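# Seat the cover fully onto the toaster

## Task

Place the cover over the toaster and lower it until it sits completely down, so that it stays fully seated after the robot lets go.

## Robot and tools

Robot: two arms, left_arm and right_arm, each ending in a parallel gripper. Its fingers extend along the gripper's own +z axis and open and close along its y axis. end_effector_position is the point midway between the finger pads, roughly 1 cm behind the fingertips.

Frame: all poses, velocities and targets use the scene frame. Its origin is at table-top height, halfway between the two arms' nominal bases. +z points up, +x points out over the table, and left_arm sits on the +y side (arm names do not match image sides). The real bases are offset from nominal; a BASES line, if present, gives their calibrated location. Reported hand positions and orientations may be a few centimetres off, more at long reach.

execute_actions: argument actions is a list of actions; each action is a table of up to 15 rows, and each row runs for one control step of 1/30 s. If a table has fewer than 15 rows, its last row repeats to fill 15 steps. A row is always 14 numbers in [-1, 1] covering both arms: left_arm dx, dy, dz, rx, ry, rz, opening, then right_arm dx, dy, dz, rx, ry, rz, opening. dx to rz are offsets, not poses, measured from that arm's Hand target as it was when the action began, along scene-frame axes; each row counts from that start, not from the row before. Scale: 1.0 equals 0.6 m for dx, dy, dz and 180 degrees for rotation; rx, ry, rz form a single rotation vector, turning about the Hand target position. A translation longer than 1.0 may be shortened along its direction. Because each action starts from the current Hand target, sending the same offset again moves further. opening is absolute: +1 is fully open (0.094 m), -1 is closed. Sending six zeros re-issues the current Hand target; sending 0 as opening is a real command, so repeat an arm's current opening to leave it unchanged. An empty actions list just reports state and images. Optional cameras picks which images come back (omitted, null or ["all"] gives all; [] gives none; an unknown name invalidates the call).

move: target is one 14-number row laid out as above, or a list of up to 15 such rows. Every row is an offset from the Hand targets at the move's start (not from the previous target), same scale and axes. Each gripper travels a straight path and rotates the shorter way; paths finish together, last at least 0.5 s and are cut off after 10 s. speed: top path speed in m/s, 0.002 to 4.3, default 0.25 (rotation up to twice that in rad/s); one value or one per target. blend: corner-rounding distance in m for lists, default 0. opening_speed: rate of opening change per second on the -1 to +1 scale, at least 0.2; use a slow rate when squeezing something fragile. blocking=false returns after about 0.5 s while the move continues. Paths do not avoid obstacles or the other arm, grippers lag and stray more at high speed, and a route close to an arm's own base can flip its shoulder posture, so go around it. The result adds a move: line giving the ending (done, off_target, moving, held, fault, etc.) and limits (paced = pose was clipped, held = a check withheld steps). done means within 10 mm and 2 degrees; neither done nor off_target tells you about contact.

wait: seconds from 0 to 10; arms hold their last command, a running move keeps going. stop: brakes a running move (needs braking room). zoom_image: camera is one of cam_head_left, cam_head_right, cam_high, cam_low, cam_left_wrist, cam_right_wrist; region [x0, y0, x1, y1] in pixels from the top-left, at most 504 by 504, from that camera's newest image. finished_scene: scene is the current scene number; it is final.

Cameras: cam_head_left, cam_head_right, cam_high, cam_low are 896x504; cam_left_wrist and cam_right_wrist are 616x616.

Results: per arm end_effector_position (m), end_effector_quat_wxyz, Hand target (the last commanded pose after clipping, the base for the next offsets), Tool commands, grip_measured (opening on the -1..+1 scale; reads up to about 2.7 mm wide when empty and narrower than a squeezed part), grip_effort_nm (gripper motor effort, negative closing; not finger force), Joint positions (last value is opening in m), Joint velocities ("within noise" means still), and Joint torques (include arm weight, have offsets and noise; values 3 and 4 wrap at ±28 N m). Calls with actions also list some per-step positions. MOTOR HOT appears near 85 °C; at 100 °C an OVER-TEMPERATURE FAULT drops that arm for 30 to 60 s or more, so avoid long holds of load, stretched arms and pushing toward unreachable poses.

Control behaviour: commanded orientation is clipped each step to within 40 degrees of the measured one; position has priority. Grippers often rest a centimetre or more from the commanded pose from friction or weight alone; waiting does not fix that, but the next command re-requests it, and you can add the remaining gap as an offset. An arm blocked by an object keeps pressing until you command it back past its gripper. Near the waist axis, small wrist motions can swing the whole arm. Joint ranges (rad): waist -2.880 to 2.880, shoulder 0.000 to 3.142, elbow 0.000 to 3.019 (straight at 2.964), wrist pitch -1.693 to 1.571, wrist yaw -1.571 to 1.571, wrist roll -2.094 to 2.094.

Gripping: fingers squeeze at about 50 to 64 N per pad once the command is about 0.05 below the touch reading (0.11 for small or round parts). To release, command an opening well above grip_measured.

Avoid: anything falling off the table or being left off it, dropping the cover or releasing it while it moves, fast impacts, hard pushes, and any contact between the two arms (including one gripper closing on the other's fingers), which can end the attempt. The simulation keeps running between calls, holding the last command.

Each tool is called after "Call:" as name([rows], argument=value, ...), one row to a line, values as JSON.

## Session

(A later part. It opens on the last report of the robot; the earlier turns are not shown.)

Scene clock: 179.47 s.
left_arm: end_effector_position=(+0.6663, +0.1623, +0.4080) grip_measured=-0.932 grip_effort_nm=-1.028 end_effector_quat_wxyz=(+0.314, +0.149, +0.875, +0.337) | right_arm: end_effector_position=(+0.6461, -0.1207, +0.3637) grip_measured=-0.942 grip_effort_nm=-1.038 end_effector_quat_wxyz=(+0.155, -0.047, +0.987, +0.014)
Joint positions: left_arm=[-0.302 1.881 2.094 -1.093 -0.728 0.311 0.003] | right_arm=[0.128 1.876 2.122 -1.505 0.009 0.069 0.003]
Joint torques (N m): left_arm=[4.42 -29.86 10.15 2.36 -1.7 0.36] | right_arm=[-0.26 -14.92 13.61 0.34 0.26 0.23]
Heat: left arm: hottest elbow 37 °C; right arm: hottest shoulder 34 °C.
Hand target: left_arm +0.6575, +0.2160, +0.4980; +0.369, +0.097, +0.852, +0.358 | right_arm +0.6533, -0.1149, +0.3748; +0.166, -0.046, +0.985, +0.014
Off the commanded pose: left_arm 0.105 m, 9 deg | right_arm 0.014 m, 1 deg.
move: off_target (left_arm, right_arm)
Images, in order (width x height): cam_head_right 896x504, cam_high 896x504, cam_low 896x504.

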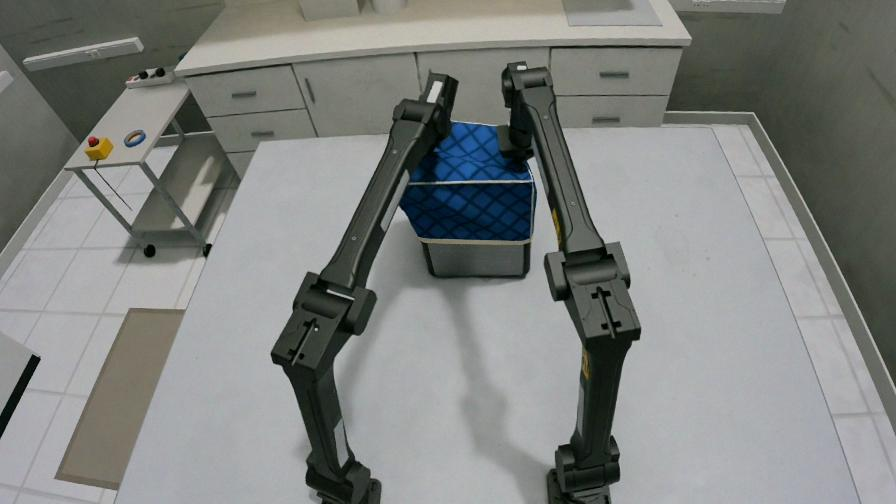

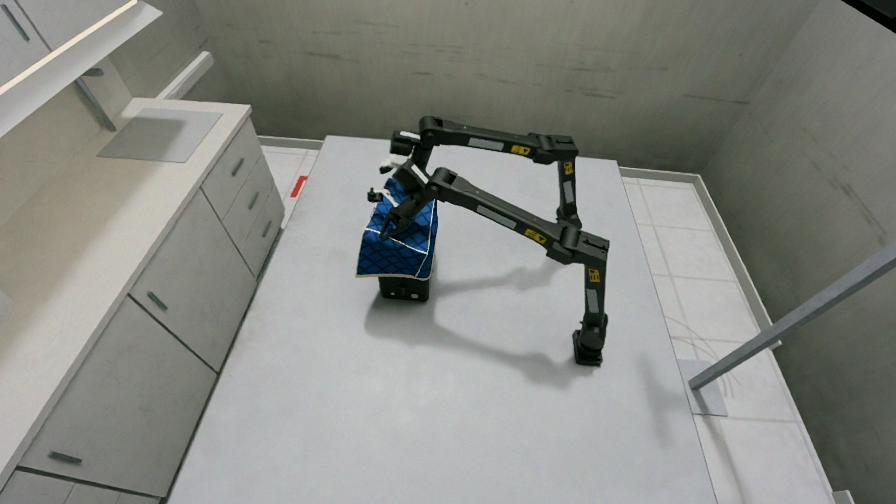

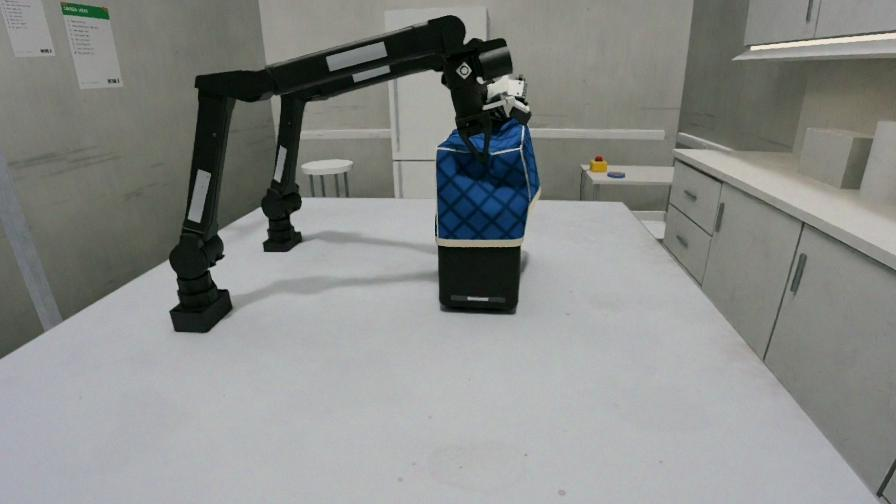

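Call:
move([
  [0,-0.04,-0.15,0,0,0,-1,0,-0.01,-0.02,0,0,0,-1],
  [0,-0.05,-0.27,0,0,0,-1,0,-0.02,-0.08,0,0,0,-1],
], speed=0.12, cameras=["cam_high","cam_head_right","cam_low"])

Call:
zoom_image(camera="cam_high", region=[320, 140, 500, 320])

Call:
zoom_image(camera="cam_head_right", region=[360, 90, 580, 290])

Call:
zoom_image(camera="cam_low", region=[370, 60, 570, 260])

Scene clock: 189.93 s.
left_arm: end_effector_position=(+0.6607, +0.1697, +0.3264) grip_measured=-0.932 grip_effort_nm=-1.023 end_effector_quat_wxyz=(+0.369, +0.106, +0.856, +0.347) | right_arm: end_effector_position=(+0.6521, -0.1164, +0.3371) grip_measured=-0.942 grip_effort_nm=-1.038 end_effector_quat_wxyz=(+0.171, -0.048, +0.984, +0.021)
Joint positions: left_arm=[-0.303 1.797 1.699 -0.654 -0.776 0.3 0.003] | right_arm=[0.13 1.852 2.009 -1.382 -0.002 0.069 0.003]
Joint torques (N m): left_arm=[1.2 -22.24 7.38 1.17 -0.8 0.13] | right_arm=[-1.9 -15.68 7.71 1.14 0.44 0.02]
Heat: left arm: hottest elbow 39 °C; right arm: hottest elbow 35 °C.
Hand target: left_arm +0.6575, +0.1858, +0.3361; +0.369, +0.097, +0.852, +0.358 | right_arm +0.6533, -0.1268, +0.3269; +0.166, -0.046, +0.985, +0.014
Off the commanded pose: left_arm 0.019 m, 2 deg | right_arm 0.015 m, 1 deg.
move: off_target (left_arm, right_arm)
Images, in order (width x height): cam_head_right 896x504, cam_high 896x504, cam_low 896x504.

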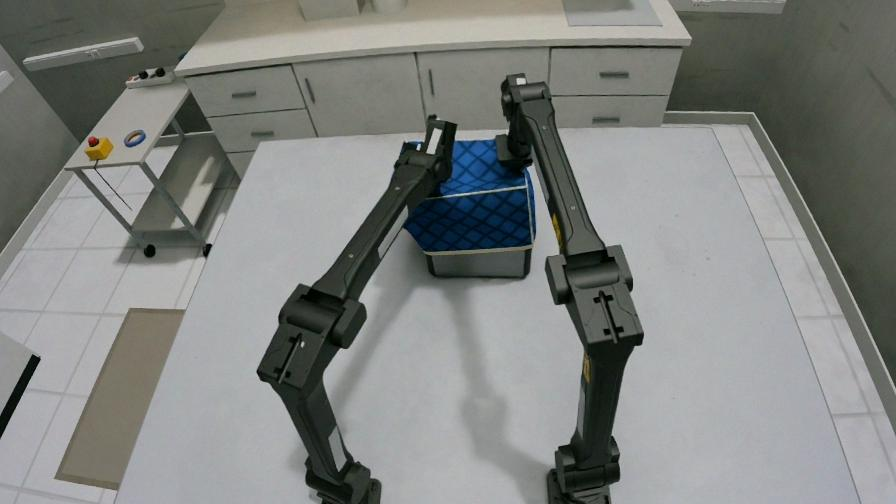

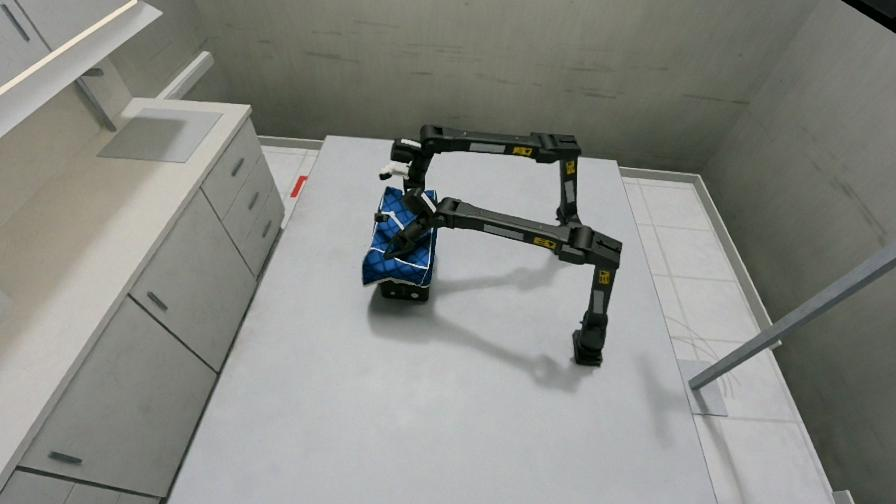

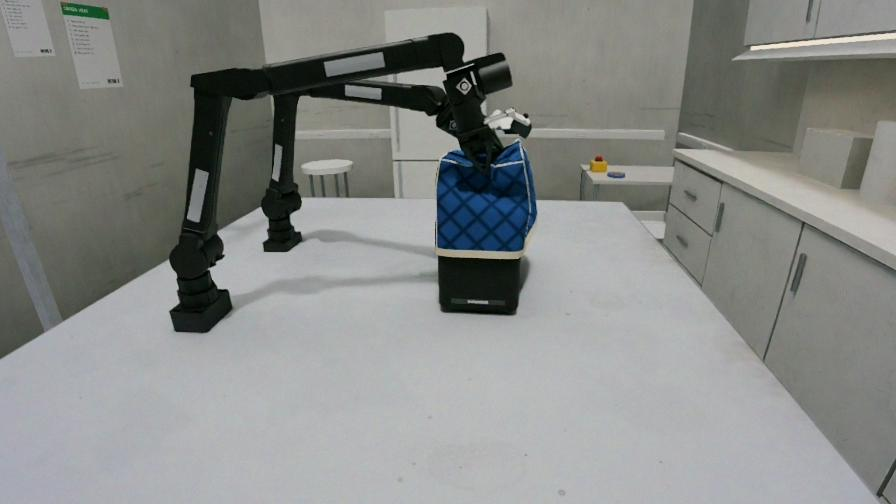

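Scaled by 2.800.

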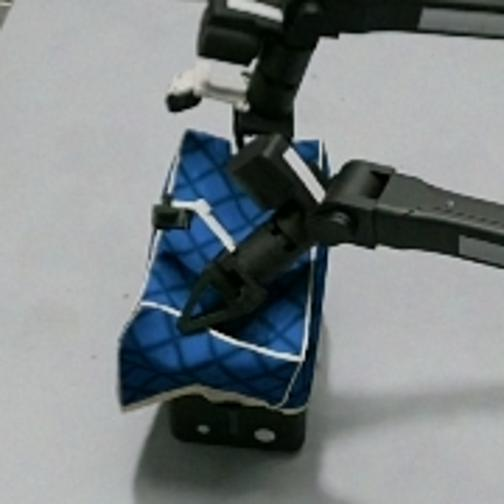

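Scaled by 2.291.

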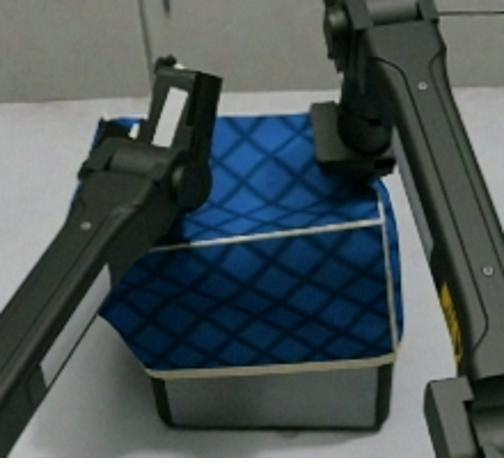

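Scaled by 2.520.

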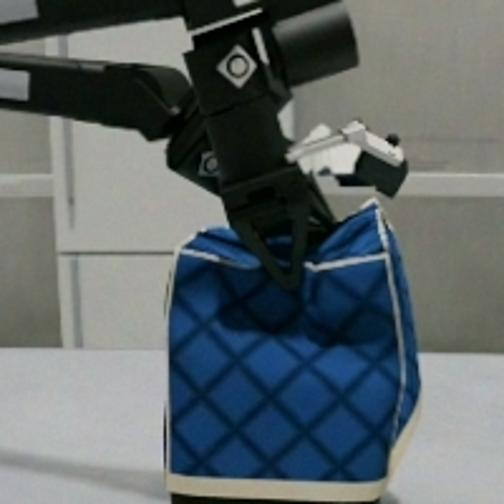

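Call:
move([
  [0,-0.02,-0.09,0,0,0,-1,0,-0.02,-0.09,0,0,0,-1],
  [0,-0.04,-0.19,-0.13,0.06,0,-1,0,-0.03,-0.2,0,0,0,-1],
], speed=0.12, cameras=["cam_high","cam_head_right","cam_low"])

Call:
zoom_image(camera="cam_high", region=[320, 140, 500, 320])

Call:
zoom_image(camera="cam_head_right", region=[360, 90, 580, 290])

Call:
zoom_image(camera="cam_low", region=[370, 120, 570, 320])

Scene clock: 207.53 s.
left_arm: end_effector_position=(+0.6495, +0.1593, +0.2491) grip_measured=-0.932 grip_effort_nm=-1.018 end_effector_quat_wxyz=(+0.324, +0.052, +0.929, +0.168) | right_arm: end_effector_position=(+0.6486, -0.1259, +0.2655) grip_measured=-0.942 grip_effort_nm=-1.033 end_effector_quat_wxyz=(+0.206, -0.054, +0.977, +0.025)
Joint positions: left_arm=[-0.253 1.82 1.665 -0.787 -0.436 0.008 0.003] | right_arm=[0.115 1.781 1.703 -1.075 -0.01 0.043 0.003]
Joint torques (N m): left_arm=[0.67 -16.26 9.33 0.08 0.28 -0.05] | right_arm=[-3.19 -10.7 6.19 1.47 0.31 0.01]
Heat: left arm: hottest elbow 38 °C; right arm: hottest shoulder 35 °C.
Hand target: left_arm +0.6575, +0.1618, +0.2219; +0.299, +0.054, +0.938, +0.167 | right_arm +0.6532, -0.1447, +0.2070; +0.166, -0.046, +0.985, +0.014
Off the commanded pose: left_arm 0.028 m, 3 deg | right_arm 0.062 m, 5 deg.
move: off_target (left_arm, right_arm)
Images, in order (width x height): cam_head_right 896x504, cam_high 896x504, cam_low 896x504.

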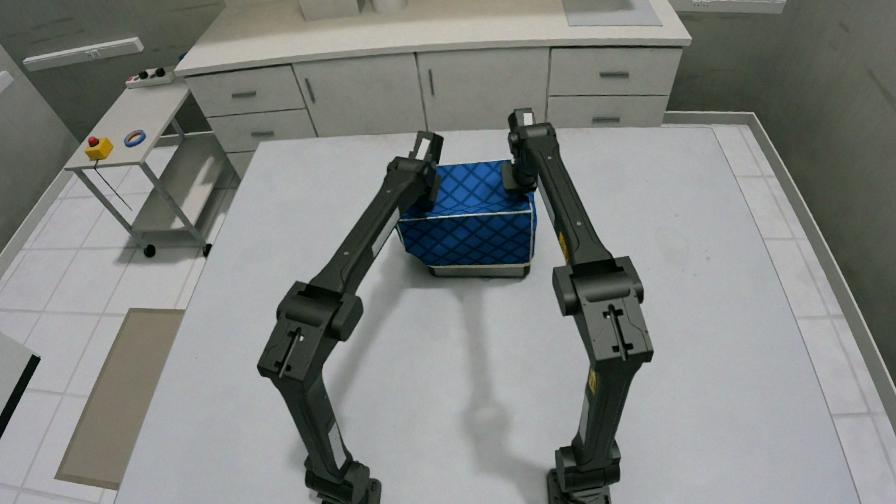

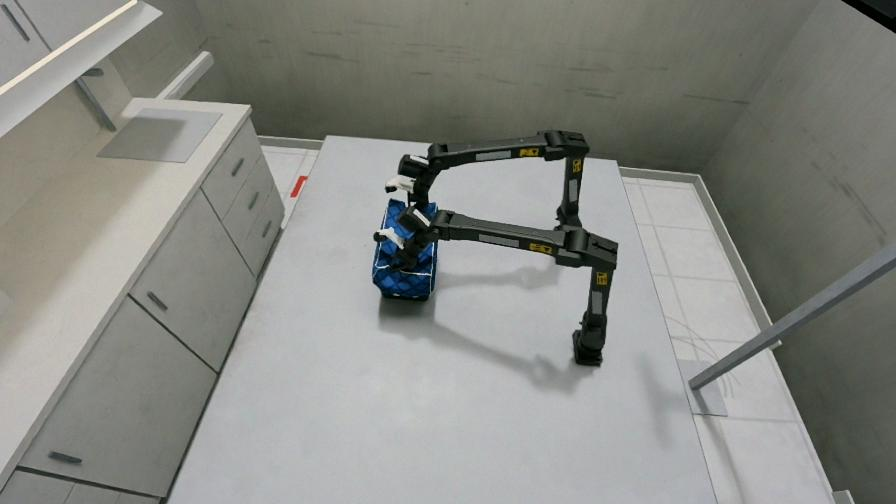

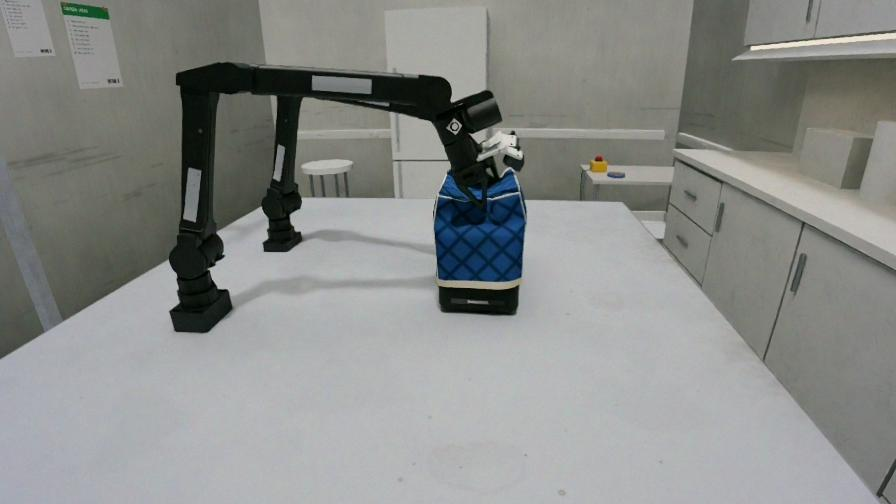

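Scaled by 2.800.

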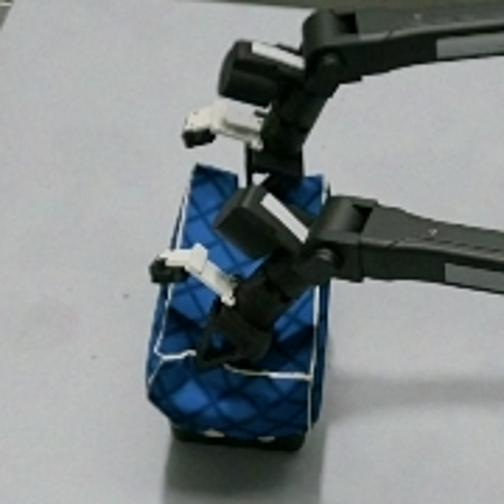

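Scaled by 2.291.

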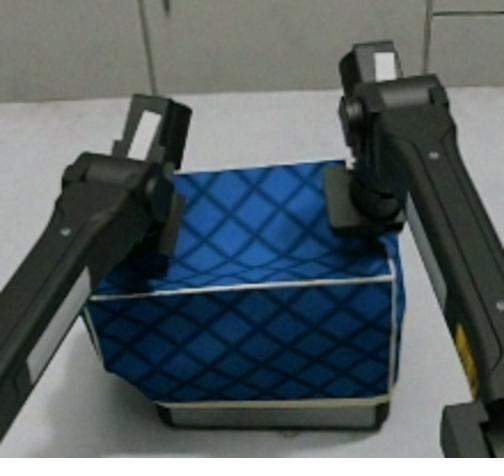

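Scaled by 2.520.

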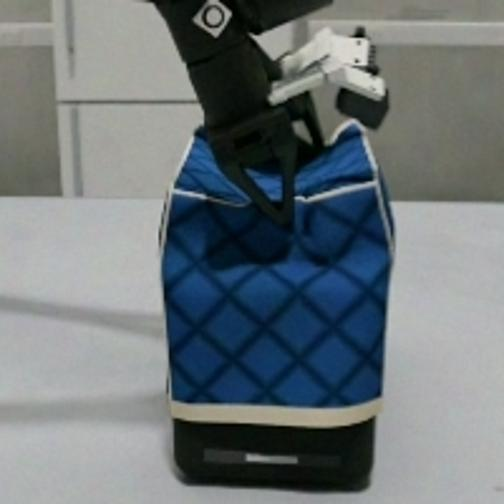

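Call:
move([
  [0,-0.03,0,-0.05,0.03,0,-1,0,-0.03,0,-0.04,0,0,-1],
  [0,-0.03,-0.07,-0.08,0.05,0,-1,0,-0.03,-0.05,-0.04,0,0,-1],
], speed=0.12, cameras=["cam_high","cam_head_right","cam_low"])

Call:
zoom_image(camera="cam_high", region=[320, 140, 500, 320])

Call:
zoom_image(camera="cam_head_right", region=[360, 90, 580, 290])

Call:
zoom_image(camera="cam_low", region=[370, 120, 570, 320])

Scene clock: 217.17 s.
left_arm: end_effector_position=(+0.6515, +0.1431, +0.2416) grip_measured=-0.932 grip_effort_nm=-1.028 end_effector_quat_wxyz=(+0.278, +0.034, +0.959, +0.046) | right_arm: end_effector_position=(+0.6522, -0.1453, +0.2316) grip_measured=-0.942 grip_effort_nm=-1.033 end_effector_quat_wxyz=(+0.200, -0.052, +0.978, -0.034)
Joint positions: left_arm=[-0.215 1.861 1.762 -0.928 -0.181 -0.09 0.003] | right_arm=[0.115 1.807 1.653 -1.02 0.105 0.024 0.003]
Joint torques (N m): left_arm=[0.32 -14.27 7.45 0.32 0.64 -0.16] | right_arm=[-2.96 -11.05 6.15 1.51 0.53 -0.19]
Heat: left arm: hottest elbow 38 °C; right arm: hottest shoulder 35 °C.
Hand target: left_arm +0.6575, +0.1438, +0.1799; +0.230, +0.029, +0.972, +0.044 | right_arm +0.6531, -0.1627, +0.1767; +0.162, -0.056, +0.984, -0.048
Off the commanded pose: left_arm 0.062 m, 6 deg | right_arm 0.057 m, 5 deg.
move: off_target (left_arm, right_arm)
Images, in order (width x height): cam_head_right 896x504, cam_high 896x504, cam_low 896x504.

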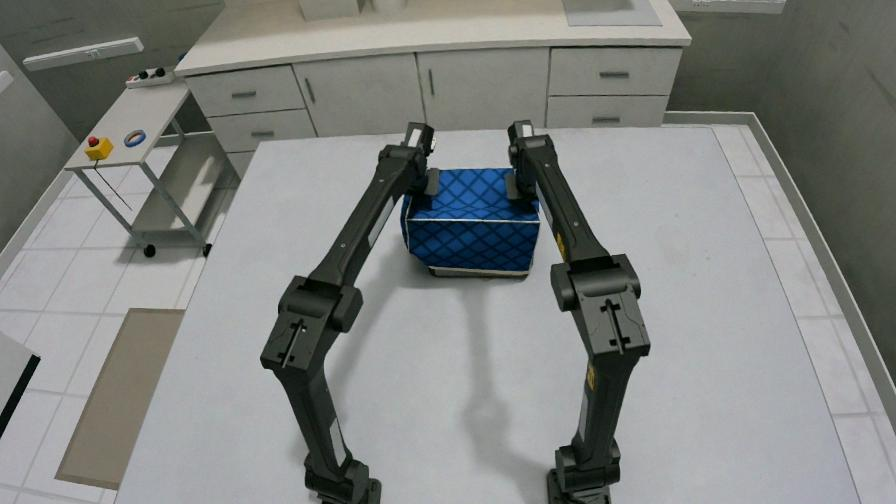

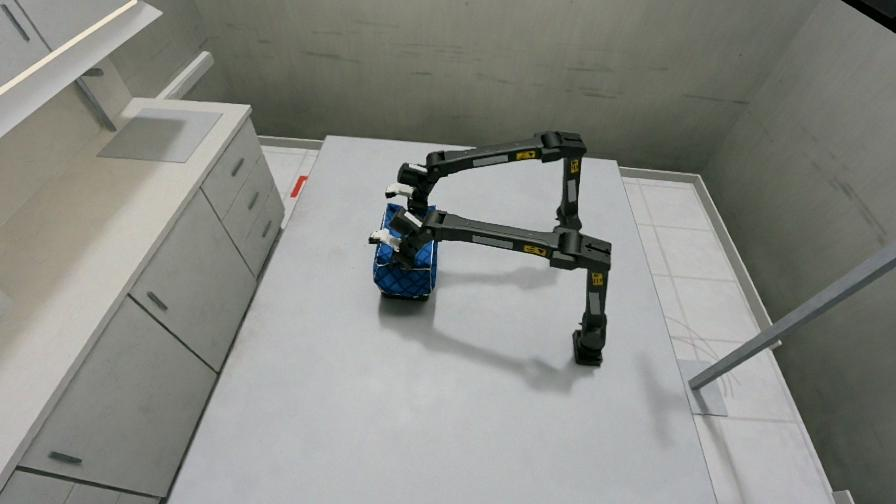

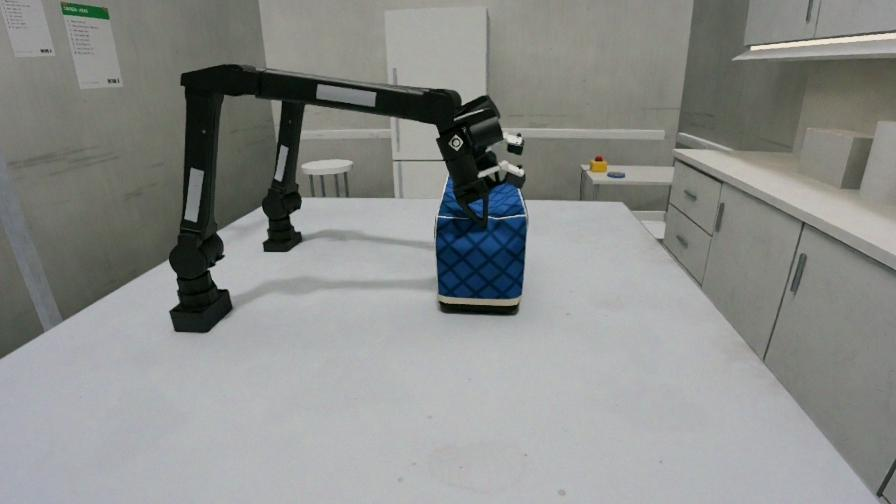

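Scaled by 2.800.

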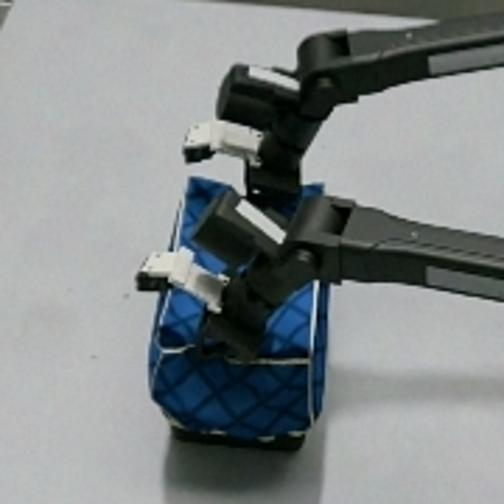

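Scaled by 2.291.

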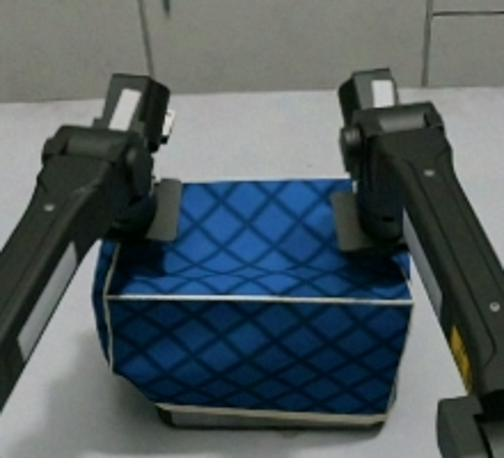

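Scaled by 2.520.

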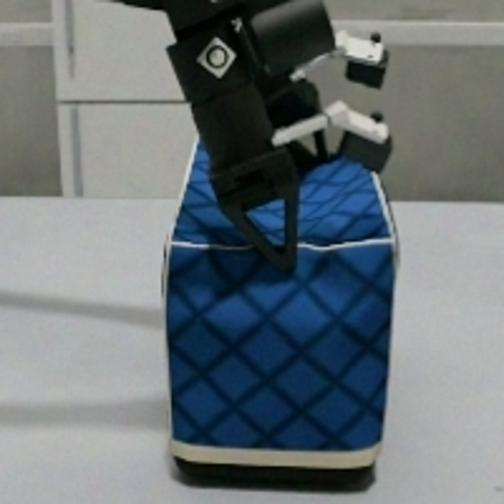

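Call:
move([
  [0,0,-0.06,0,0,0,-1,0,0,-0.03,0,0,0,-1],
  [0,0,-0.06,0,0,0,0,0,0,-0.03,0,0,0,0],
], speed=0.12, opening_speed=0.9, cameras=["cam_high","cam_head_right","cam_low"])

Call:
zoom_image(camera="cam_low", region=[370, 120, 570, 320])

Call:
zoom_image(camera="cam_head_right", region=[360, 90, 580, 290])

Scene clock: 223.07 s.
left_arm: end_effector_position=(+0.6598, +0.1520, +0.2198) grip_measured=-0.004 grip_effort_nm=0.159 end_effector_quat_wxyz=(+0.287, +0.021, +0.957, +0.042) | right_arm: end_effector_position=(+0.6578, -0.1599, +0.2326) grip_measured=-0.004 grip_effort_nm=0.139 end_effector_quat_wxyz=(+0.221, -0.046, +0.973, -0.042)
Joint positions: left_arm=[-0.199 1.876 1.719 -0.848 -0.174 -0.1 0.047] | right_arm=[0.094 1.793 1.625 -0.963 0.117 0.011 0.047]
Joint torques (N m): left_arm=[-0.44 -14.1 5.83 0.49 0.38 -0.07] | right_arm=[-1.26 -9.47 5.63 1.01 0.09 -0.05]
Heat: left arm: hottest elbow 38 °C; right arm: hottest shoulder 34 °C.
Hand target: left_arm +0.6575, +0.1440, +0.1439; +0.230, +0.029, +0.972, +0.044 | right_arm +0.6532, -0.1629, +0.1588; +0.162, -0.056, +0.984, -0.048
Off the commanded pose: left_arm 0.076 m, 7 deg | right_arm 0.074 m, 7 deg.
move: off_target (left_arm, right_arm); target 2's new opening was sent with left_arm's hand 0.085 m and 8 deg from that target
Images, in order (width x height): cam_head_right 896x504, cam_high 896x504, cam_low 896x504.

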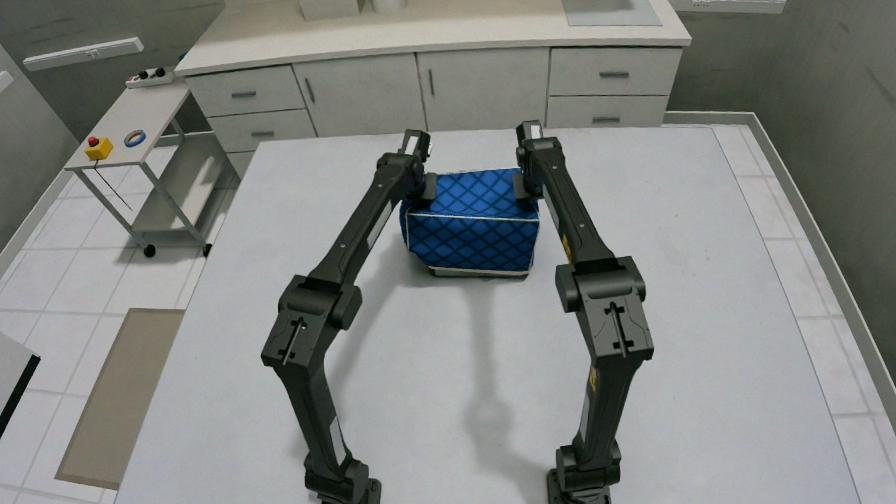

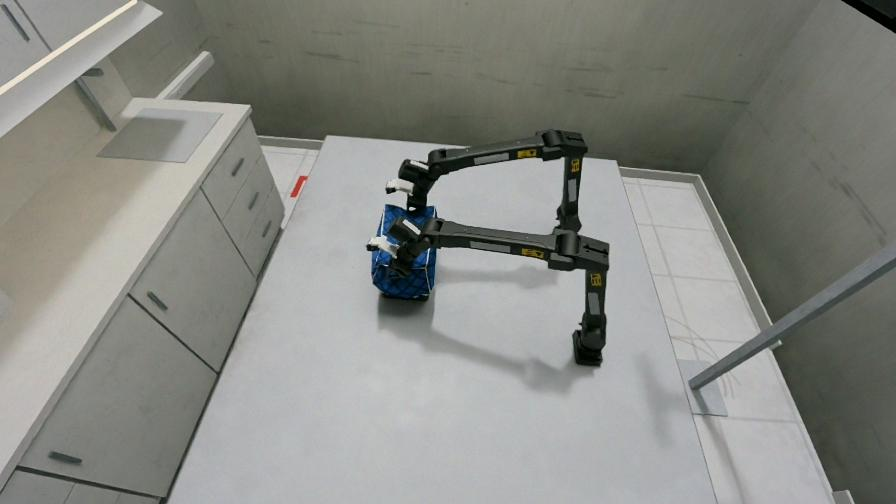

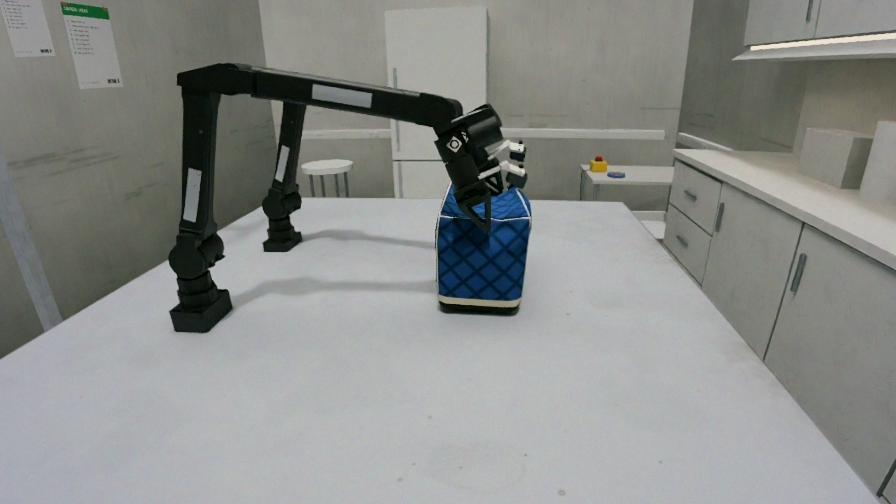

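Scaled by 2.520.

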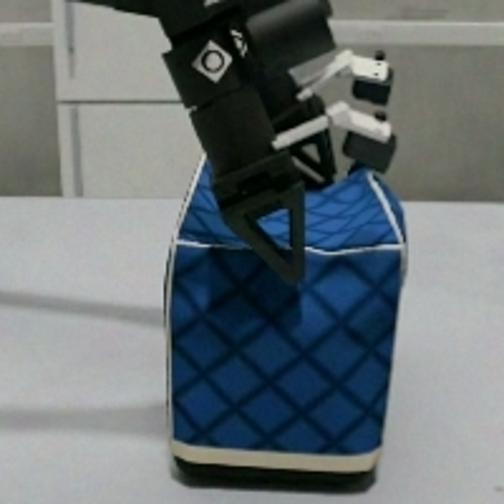

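Scaled by 2.291.

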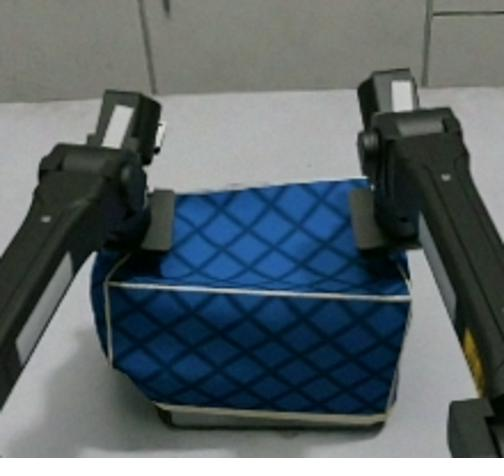

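Call:
move([
  [-0.02,0,0.28,0,0,0,0,-0.02,0,0.26,0,0,0,0],
  [-0.05,-0.08,0.33,-0.1,0,0,-1,-0.05,0.08,0.31,0.1,0,0,-1],
], cameras=["cam_high","cam_head_right","cam_low"])

Call:
zoom_image(camera="cam_low", region=[370, 120, 570, 320])

Call:
zoom_image(camera="cam_head_right", region=[360, 90, 580, 290])

Call:
zoom_image(camera="cam_high", region=[320, 140, 500, 320])

Scene clock: 230.20 s.
left_arm: end_effector_position=(+0.6255, +0.1071, +0.3047) grip_measured=-0.988 grip_effort_nm=-0.647 end_effector_quat_wxyz=(+0.197, -0.012, +0.975, -0.098) | right_arm: end_effector_position=(+0.6153, -0.1155, +0.3128) grip_measured=-0.995 grip_effort_nm=-0.227 end_effector_quat_wxyz=(+0.139, -0.035, +0.985, +0.101)
Joint positions: left_arm=[-0.203 1.878 1.99 -1.251 0.106 -0.246 0.001] | right_arm=[0.094 1.768 1.829 -1.331 -0.172 0.086 0]
Joint torques (N m): left_arm=[-1.2 -24.29 10.14 0.99 0.14 -0.02] | right_arm=[-1.08 -15.91 13.78 0.58 -0.22 0.28]
Heat: left arm: hottest elbow 38 °C; right arm: hottest shoulder 34 °C.
Hand target: left_arm +0.6275, +0.0959, +0.3422; +0.231, -0.008, +0.967, -0.109 | right_arm +0.6231, -0.1149, +0.3449; +0.169, -0.030, +0.979, +0.106
Off the commanded pose: left_arm 0.039 m, 4 deg | right_arm 0.033 m, 4 deg.
move: off_target (left_arm, right_arm); target 2's new opening was sent with left_arm's hand 0.039 m and 4 deg from that target
Images, in order (width x height): cam_head_right 896x504, cam_high 896x504, cam_low 896x504.

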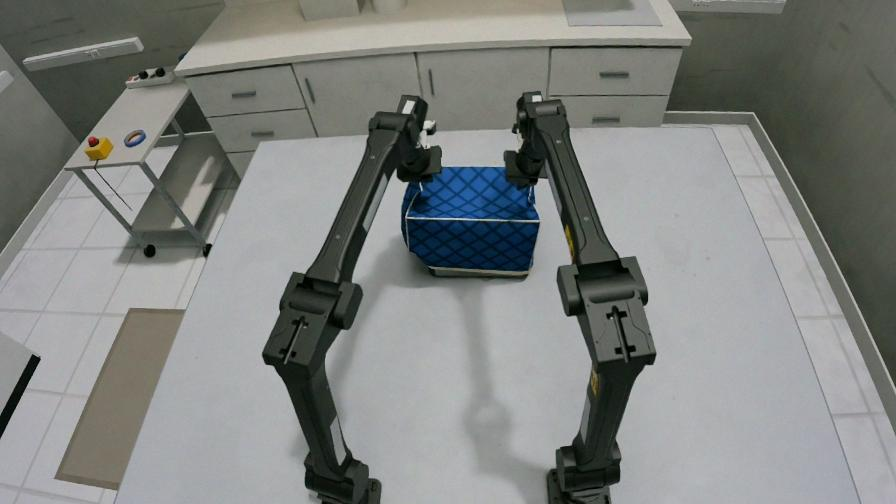

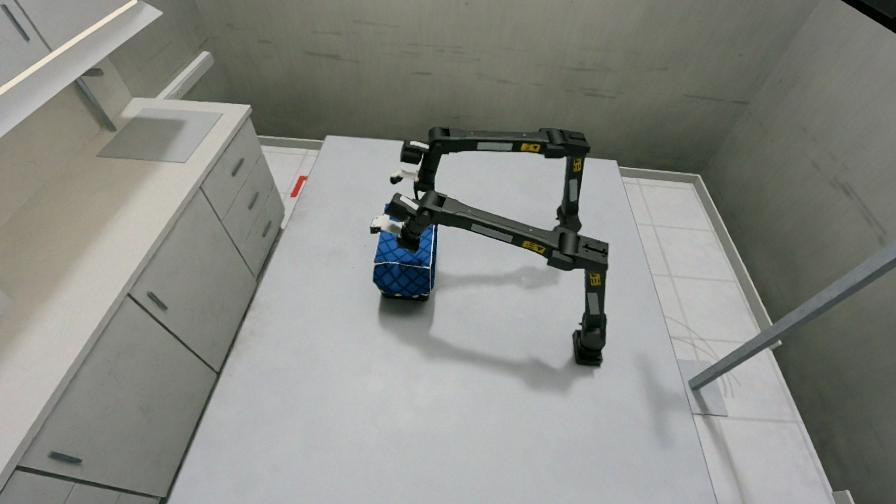

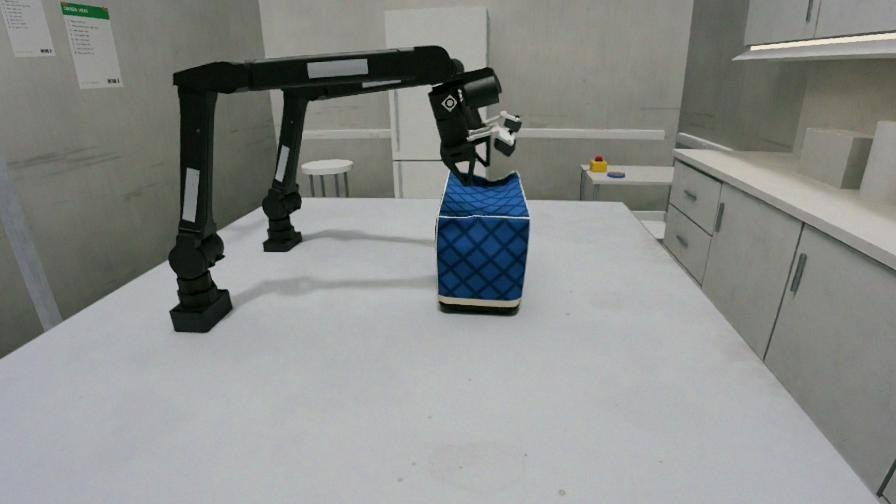

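Scaled by 2.520.

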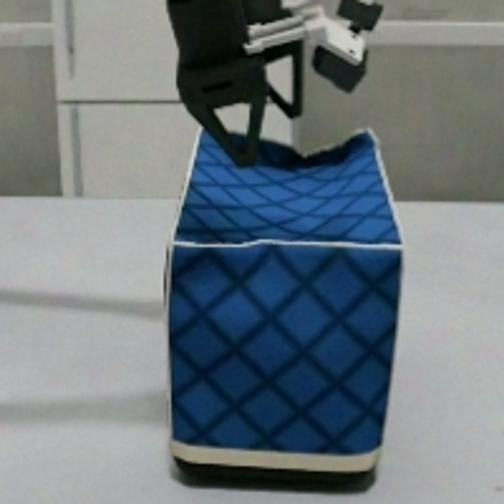

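Scaled by 2.291.

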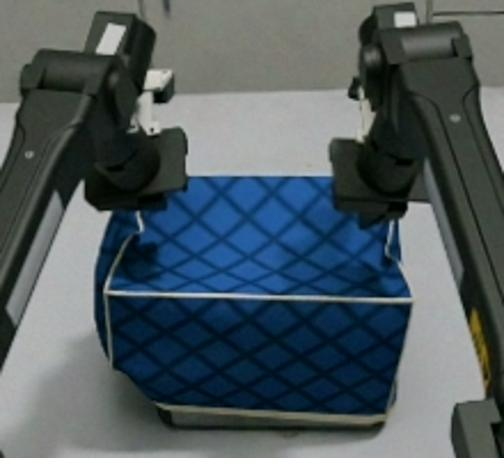

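Scaled by 2.800.

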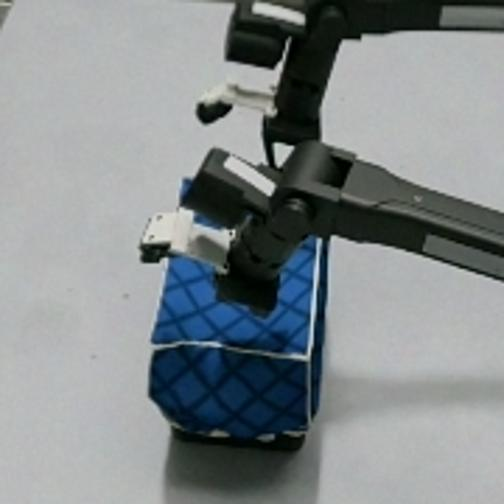

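Call:
move([
  [-0.03,0,-0.24,0,0,0,-1,-0.03,0,-0.24,0,0,0,-1],
  [-0.03,0,-0.3,0,0,0,-1,-0.03,0,-0.3,0,0,0,-1],
  [-0.03,0,0.15,0,0,0,-1,-0.03,0,0.15,0,0,0,-1],
], speed=0.12, cameras=["cam_high","cam_head_right","cam_low"])

Call:
zoom_image(camera="cam_low", region=[370, 120, 570, 320])

Call:
zoom_image(camera="cam_head_right", region=[360, 90, 580, 290])

Call:
zoom_image(camera="cam_high", region=[320, 140, 500, 320])

Scene clock: 241.33 s.
left_arm: end_effector_position=(+0.6050, +0.1067, +0.4205) grip_measured=-0.988 grip_effort_nm=-0.637 end_effector_quat_wxyz=(+0.221, -0.011, +0.970, -0.104) | right_arm: end_effector_position=(+0.5945, -0.1177, +0.4249) grip_measured=-0.996 grip_effort_nm=-0.247 end_effector_quat_wxyz=(+0.159, -0.034, +0.981, +0.105)
Joint positions: left_arm=[-0.21 1.871 2.28 -1.495 0.106 -0.253 0.001] | right_arm=[0.094 1.743 2.087 -1.572 -0.176 0.092 0]
Joint torques (N m): left_arm=[-1.14 -19.25 10.88 0.43 0.02 -0.02] | right_arm=[-0.79 -12.34 14.16 0.46 -0.02 0.25]
Heat: left arm: hottest elbow 38 °C; right arm: hottest shoulder 34 °C.
Hand target: left_arm +0.6095, +0.0958, +0.4319; +0.231, -0.007, +0.967, -0.109 | right_arm +0.6052, -0.1149, +0.4348; +0.169, -0.030, +0.979, +0.106
Off the commanded pose: left_arm 0.016 m, 1 deg | right_arm 0.015 m, 1 deg.
move: off_target (left_arm, right_arm)
Images, in order (width x height): cam_head_right 896x504, cam_high 896x504, cam_low 896x504.

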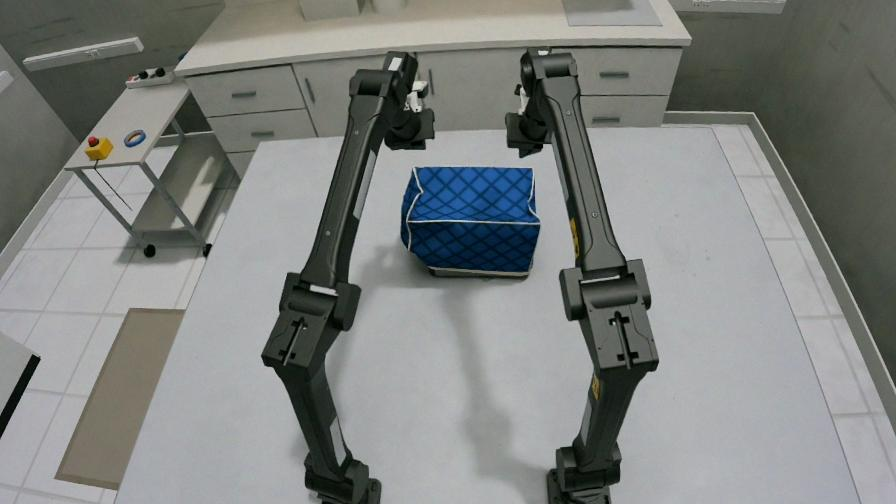

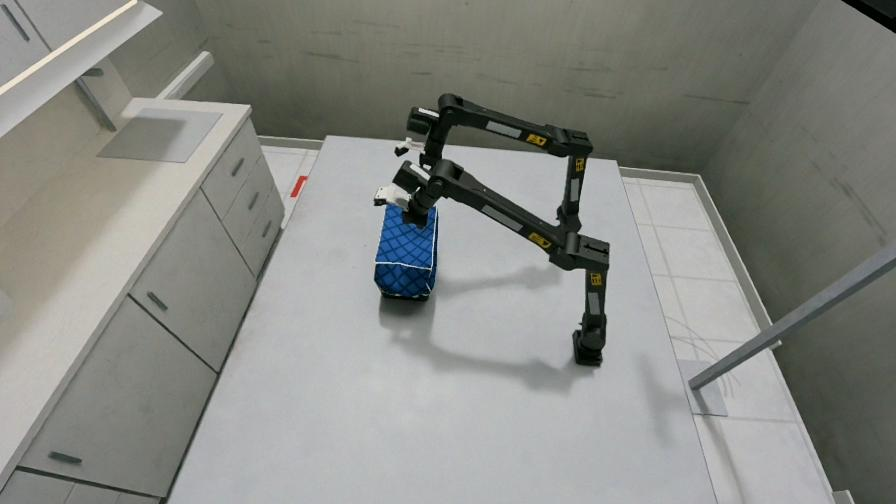

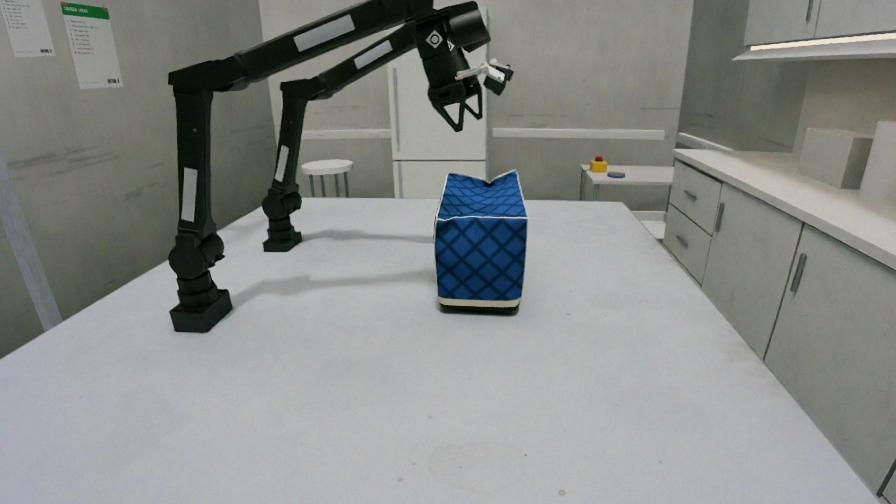

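Scaled by 2.520.

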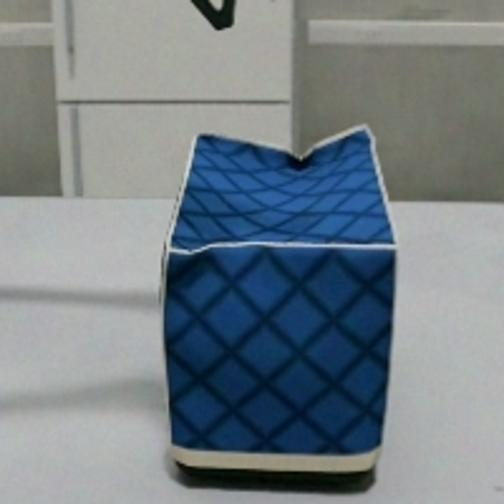

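Scaled by 2.291.

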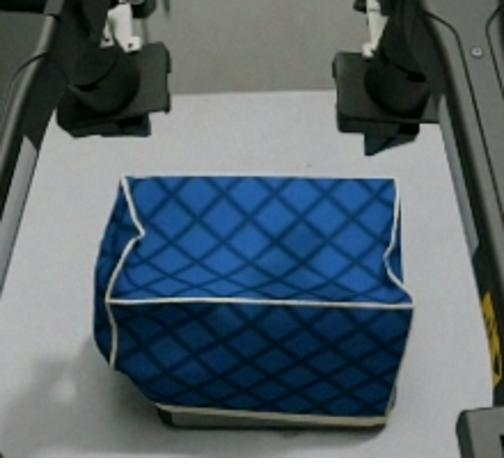

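Scaled by 2.800.

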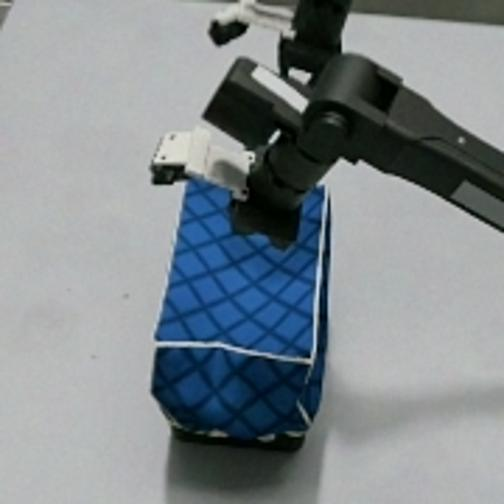

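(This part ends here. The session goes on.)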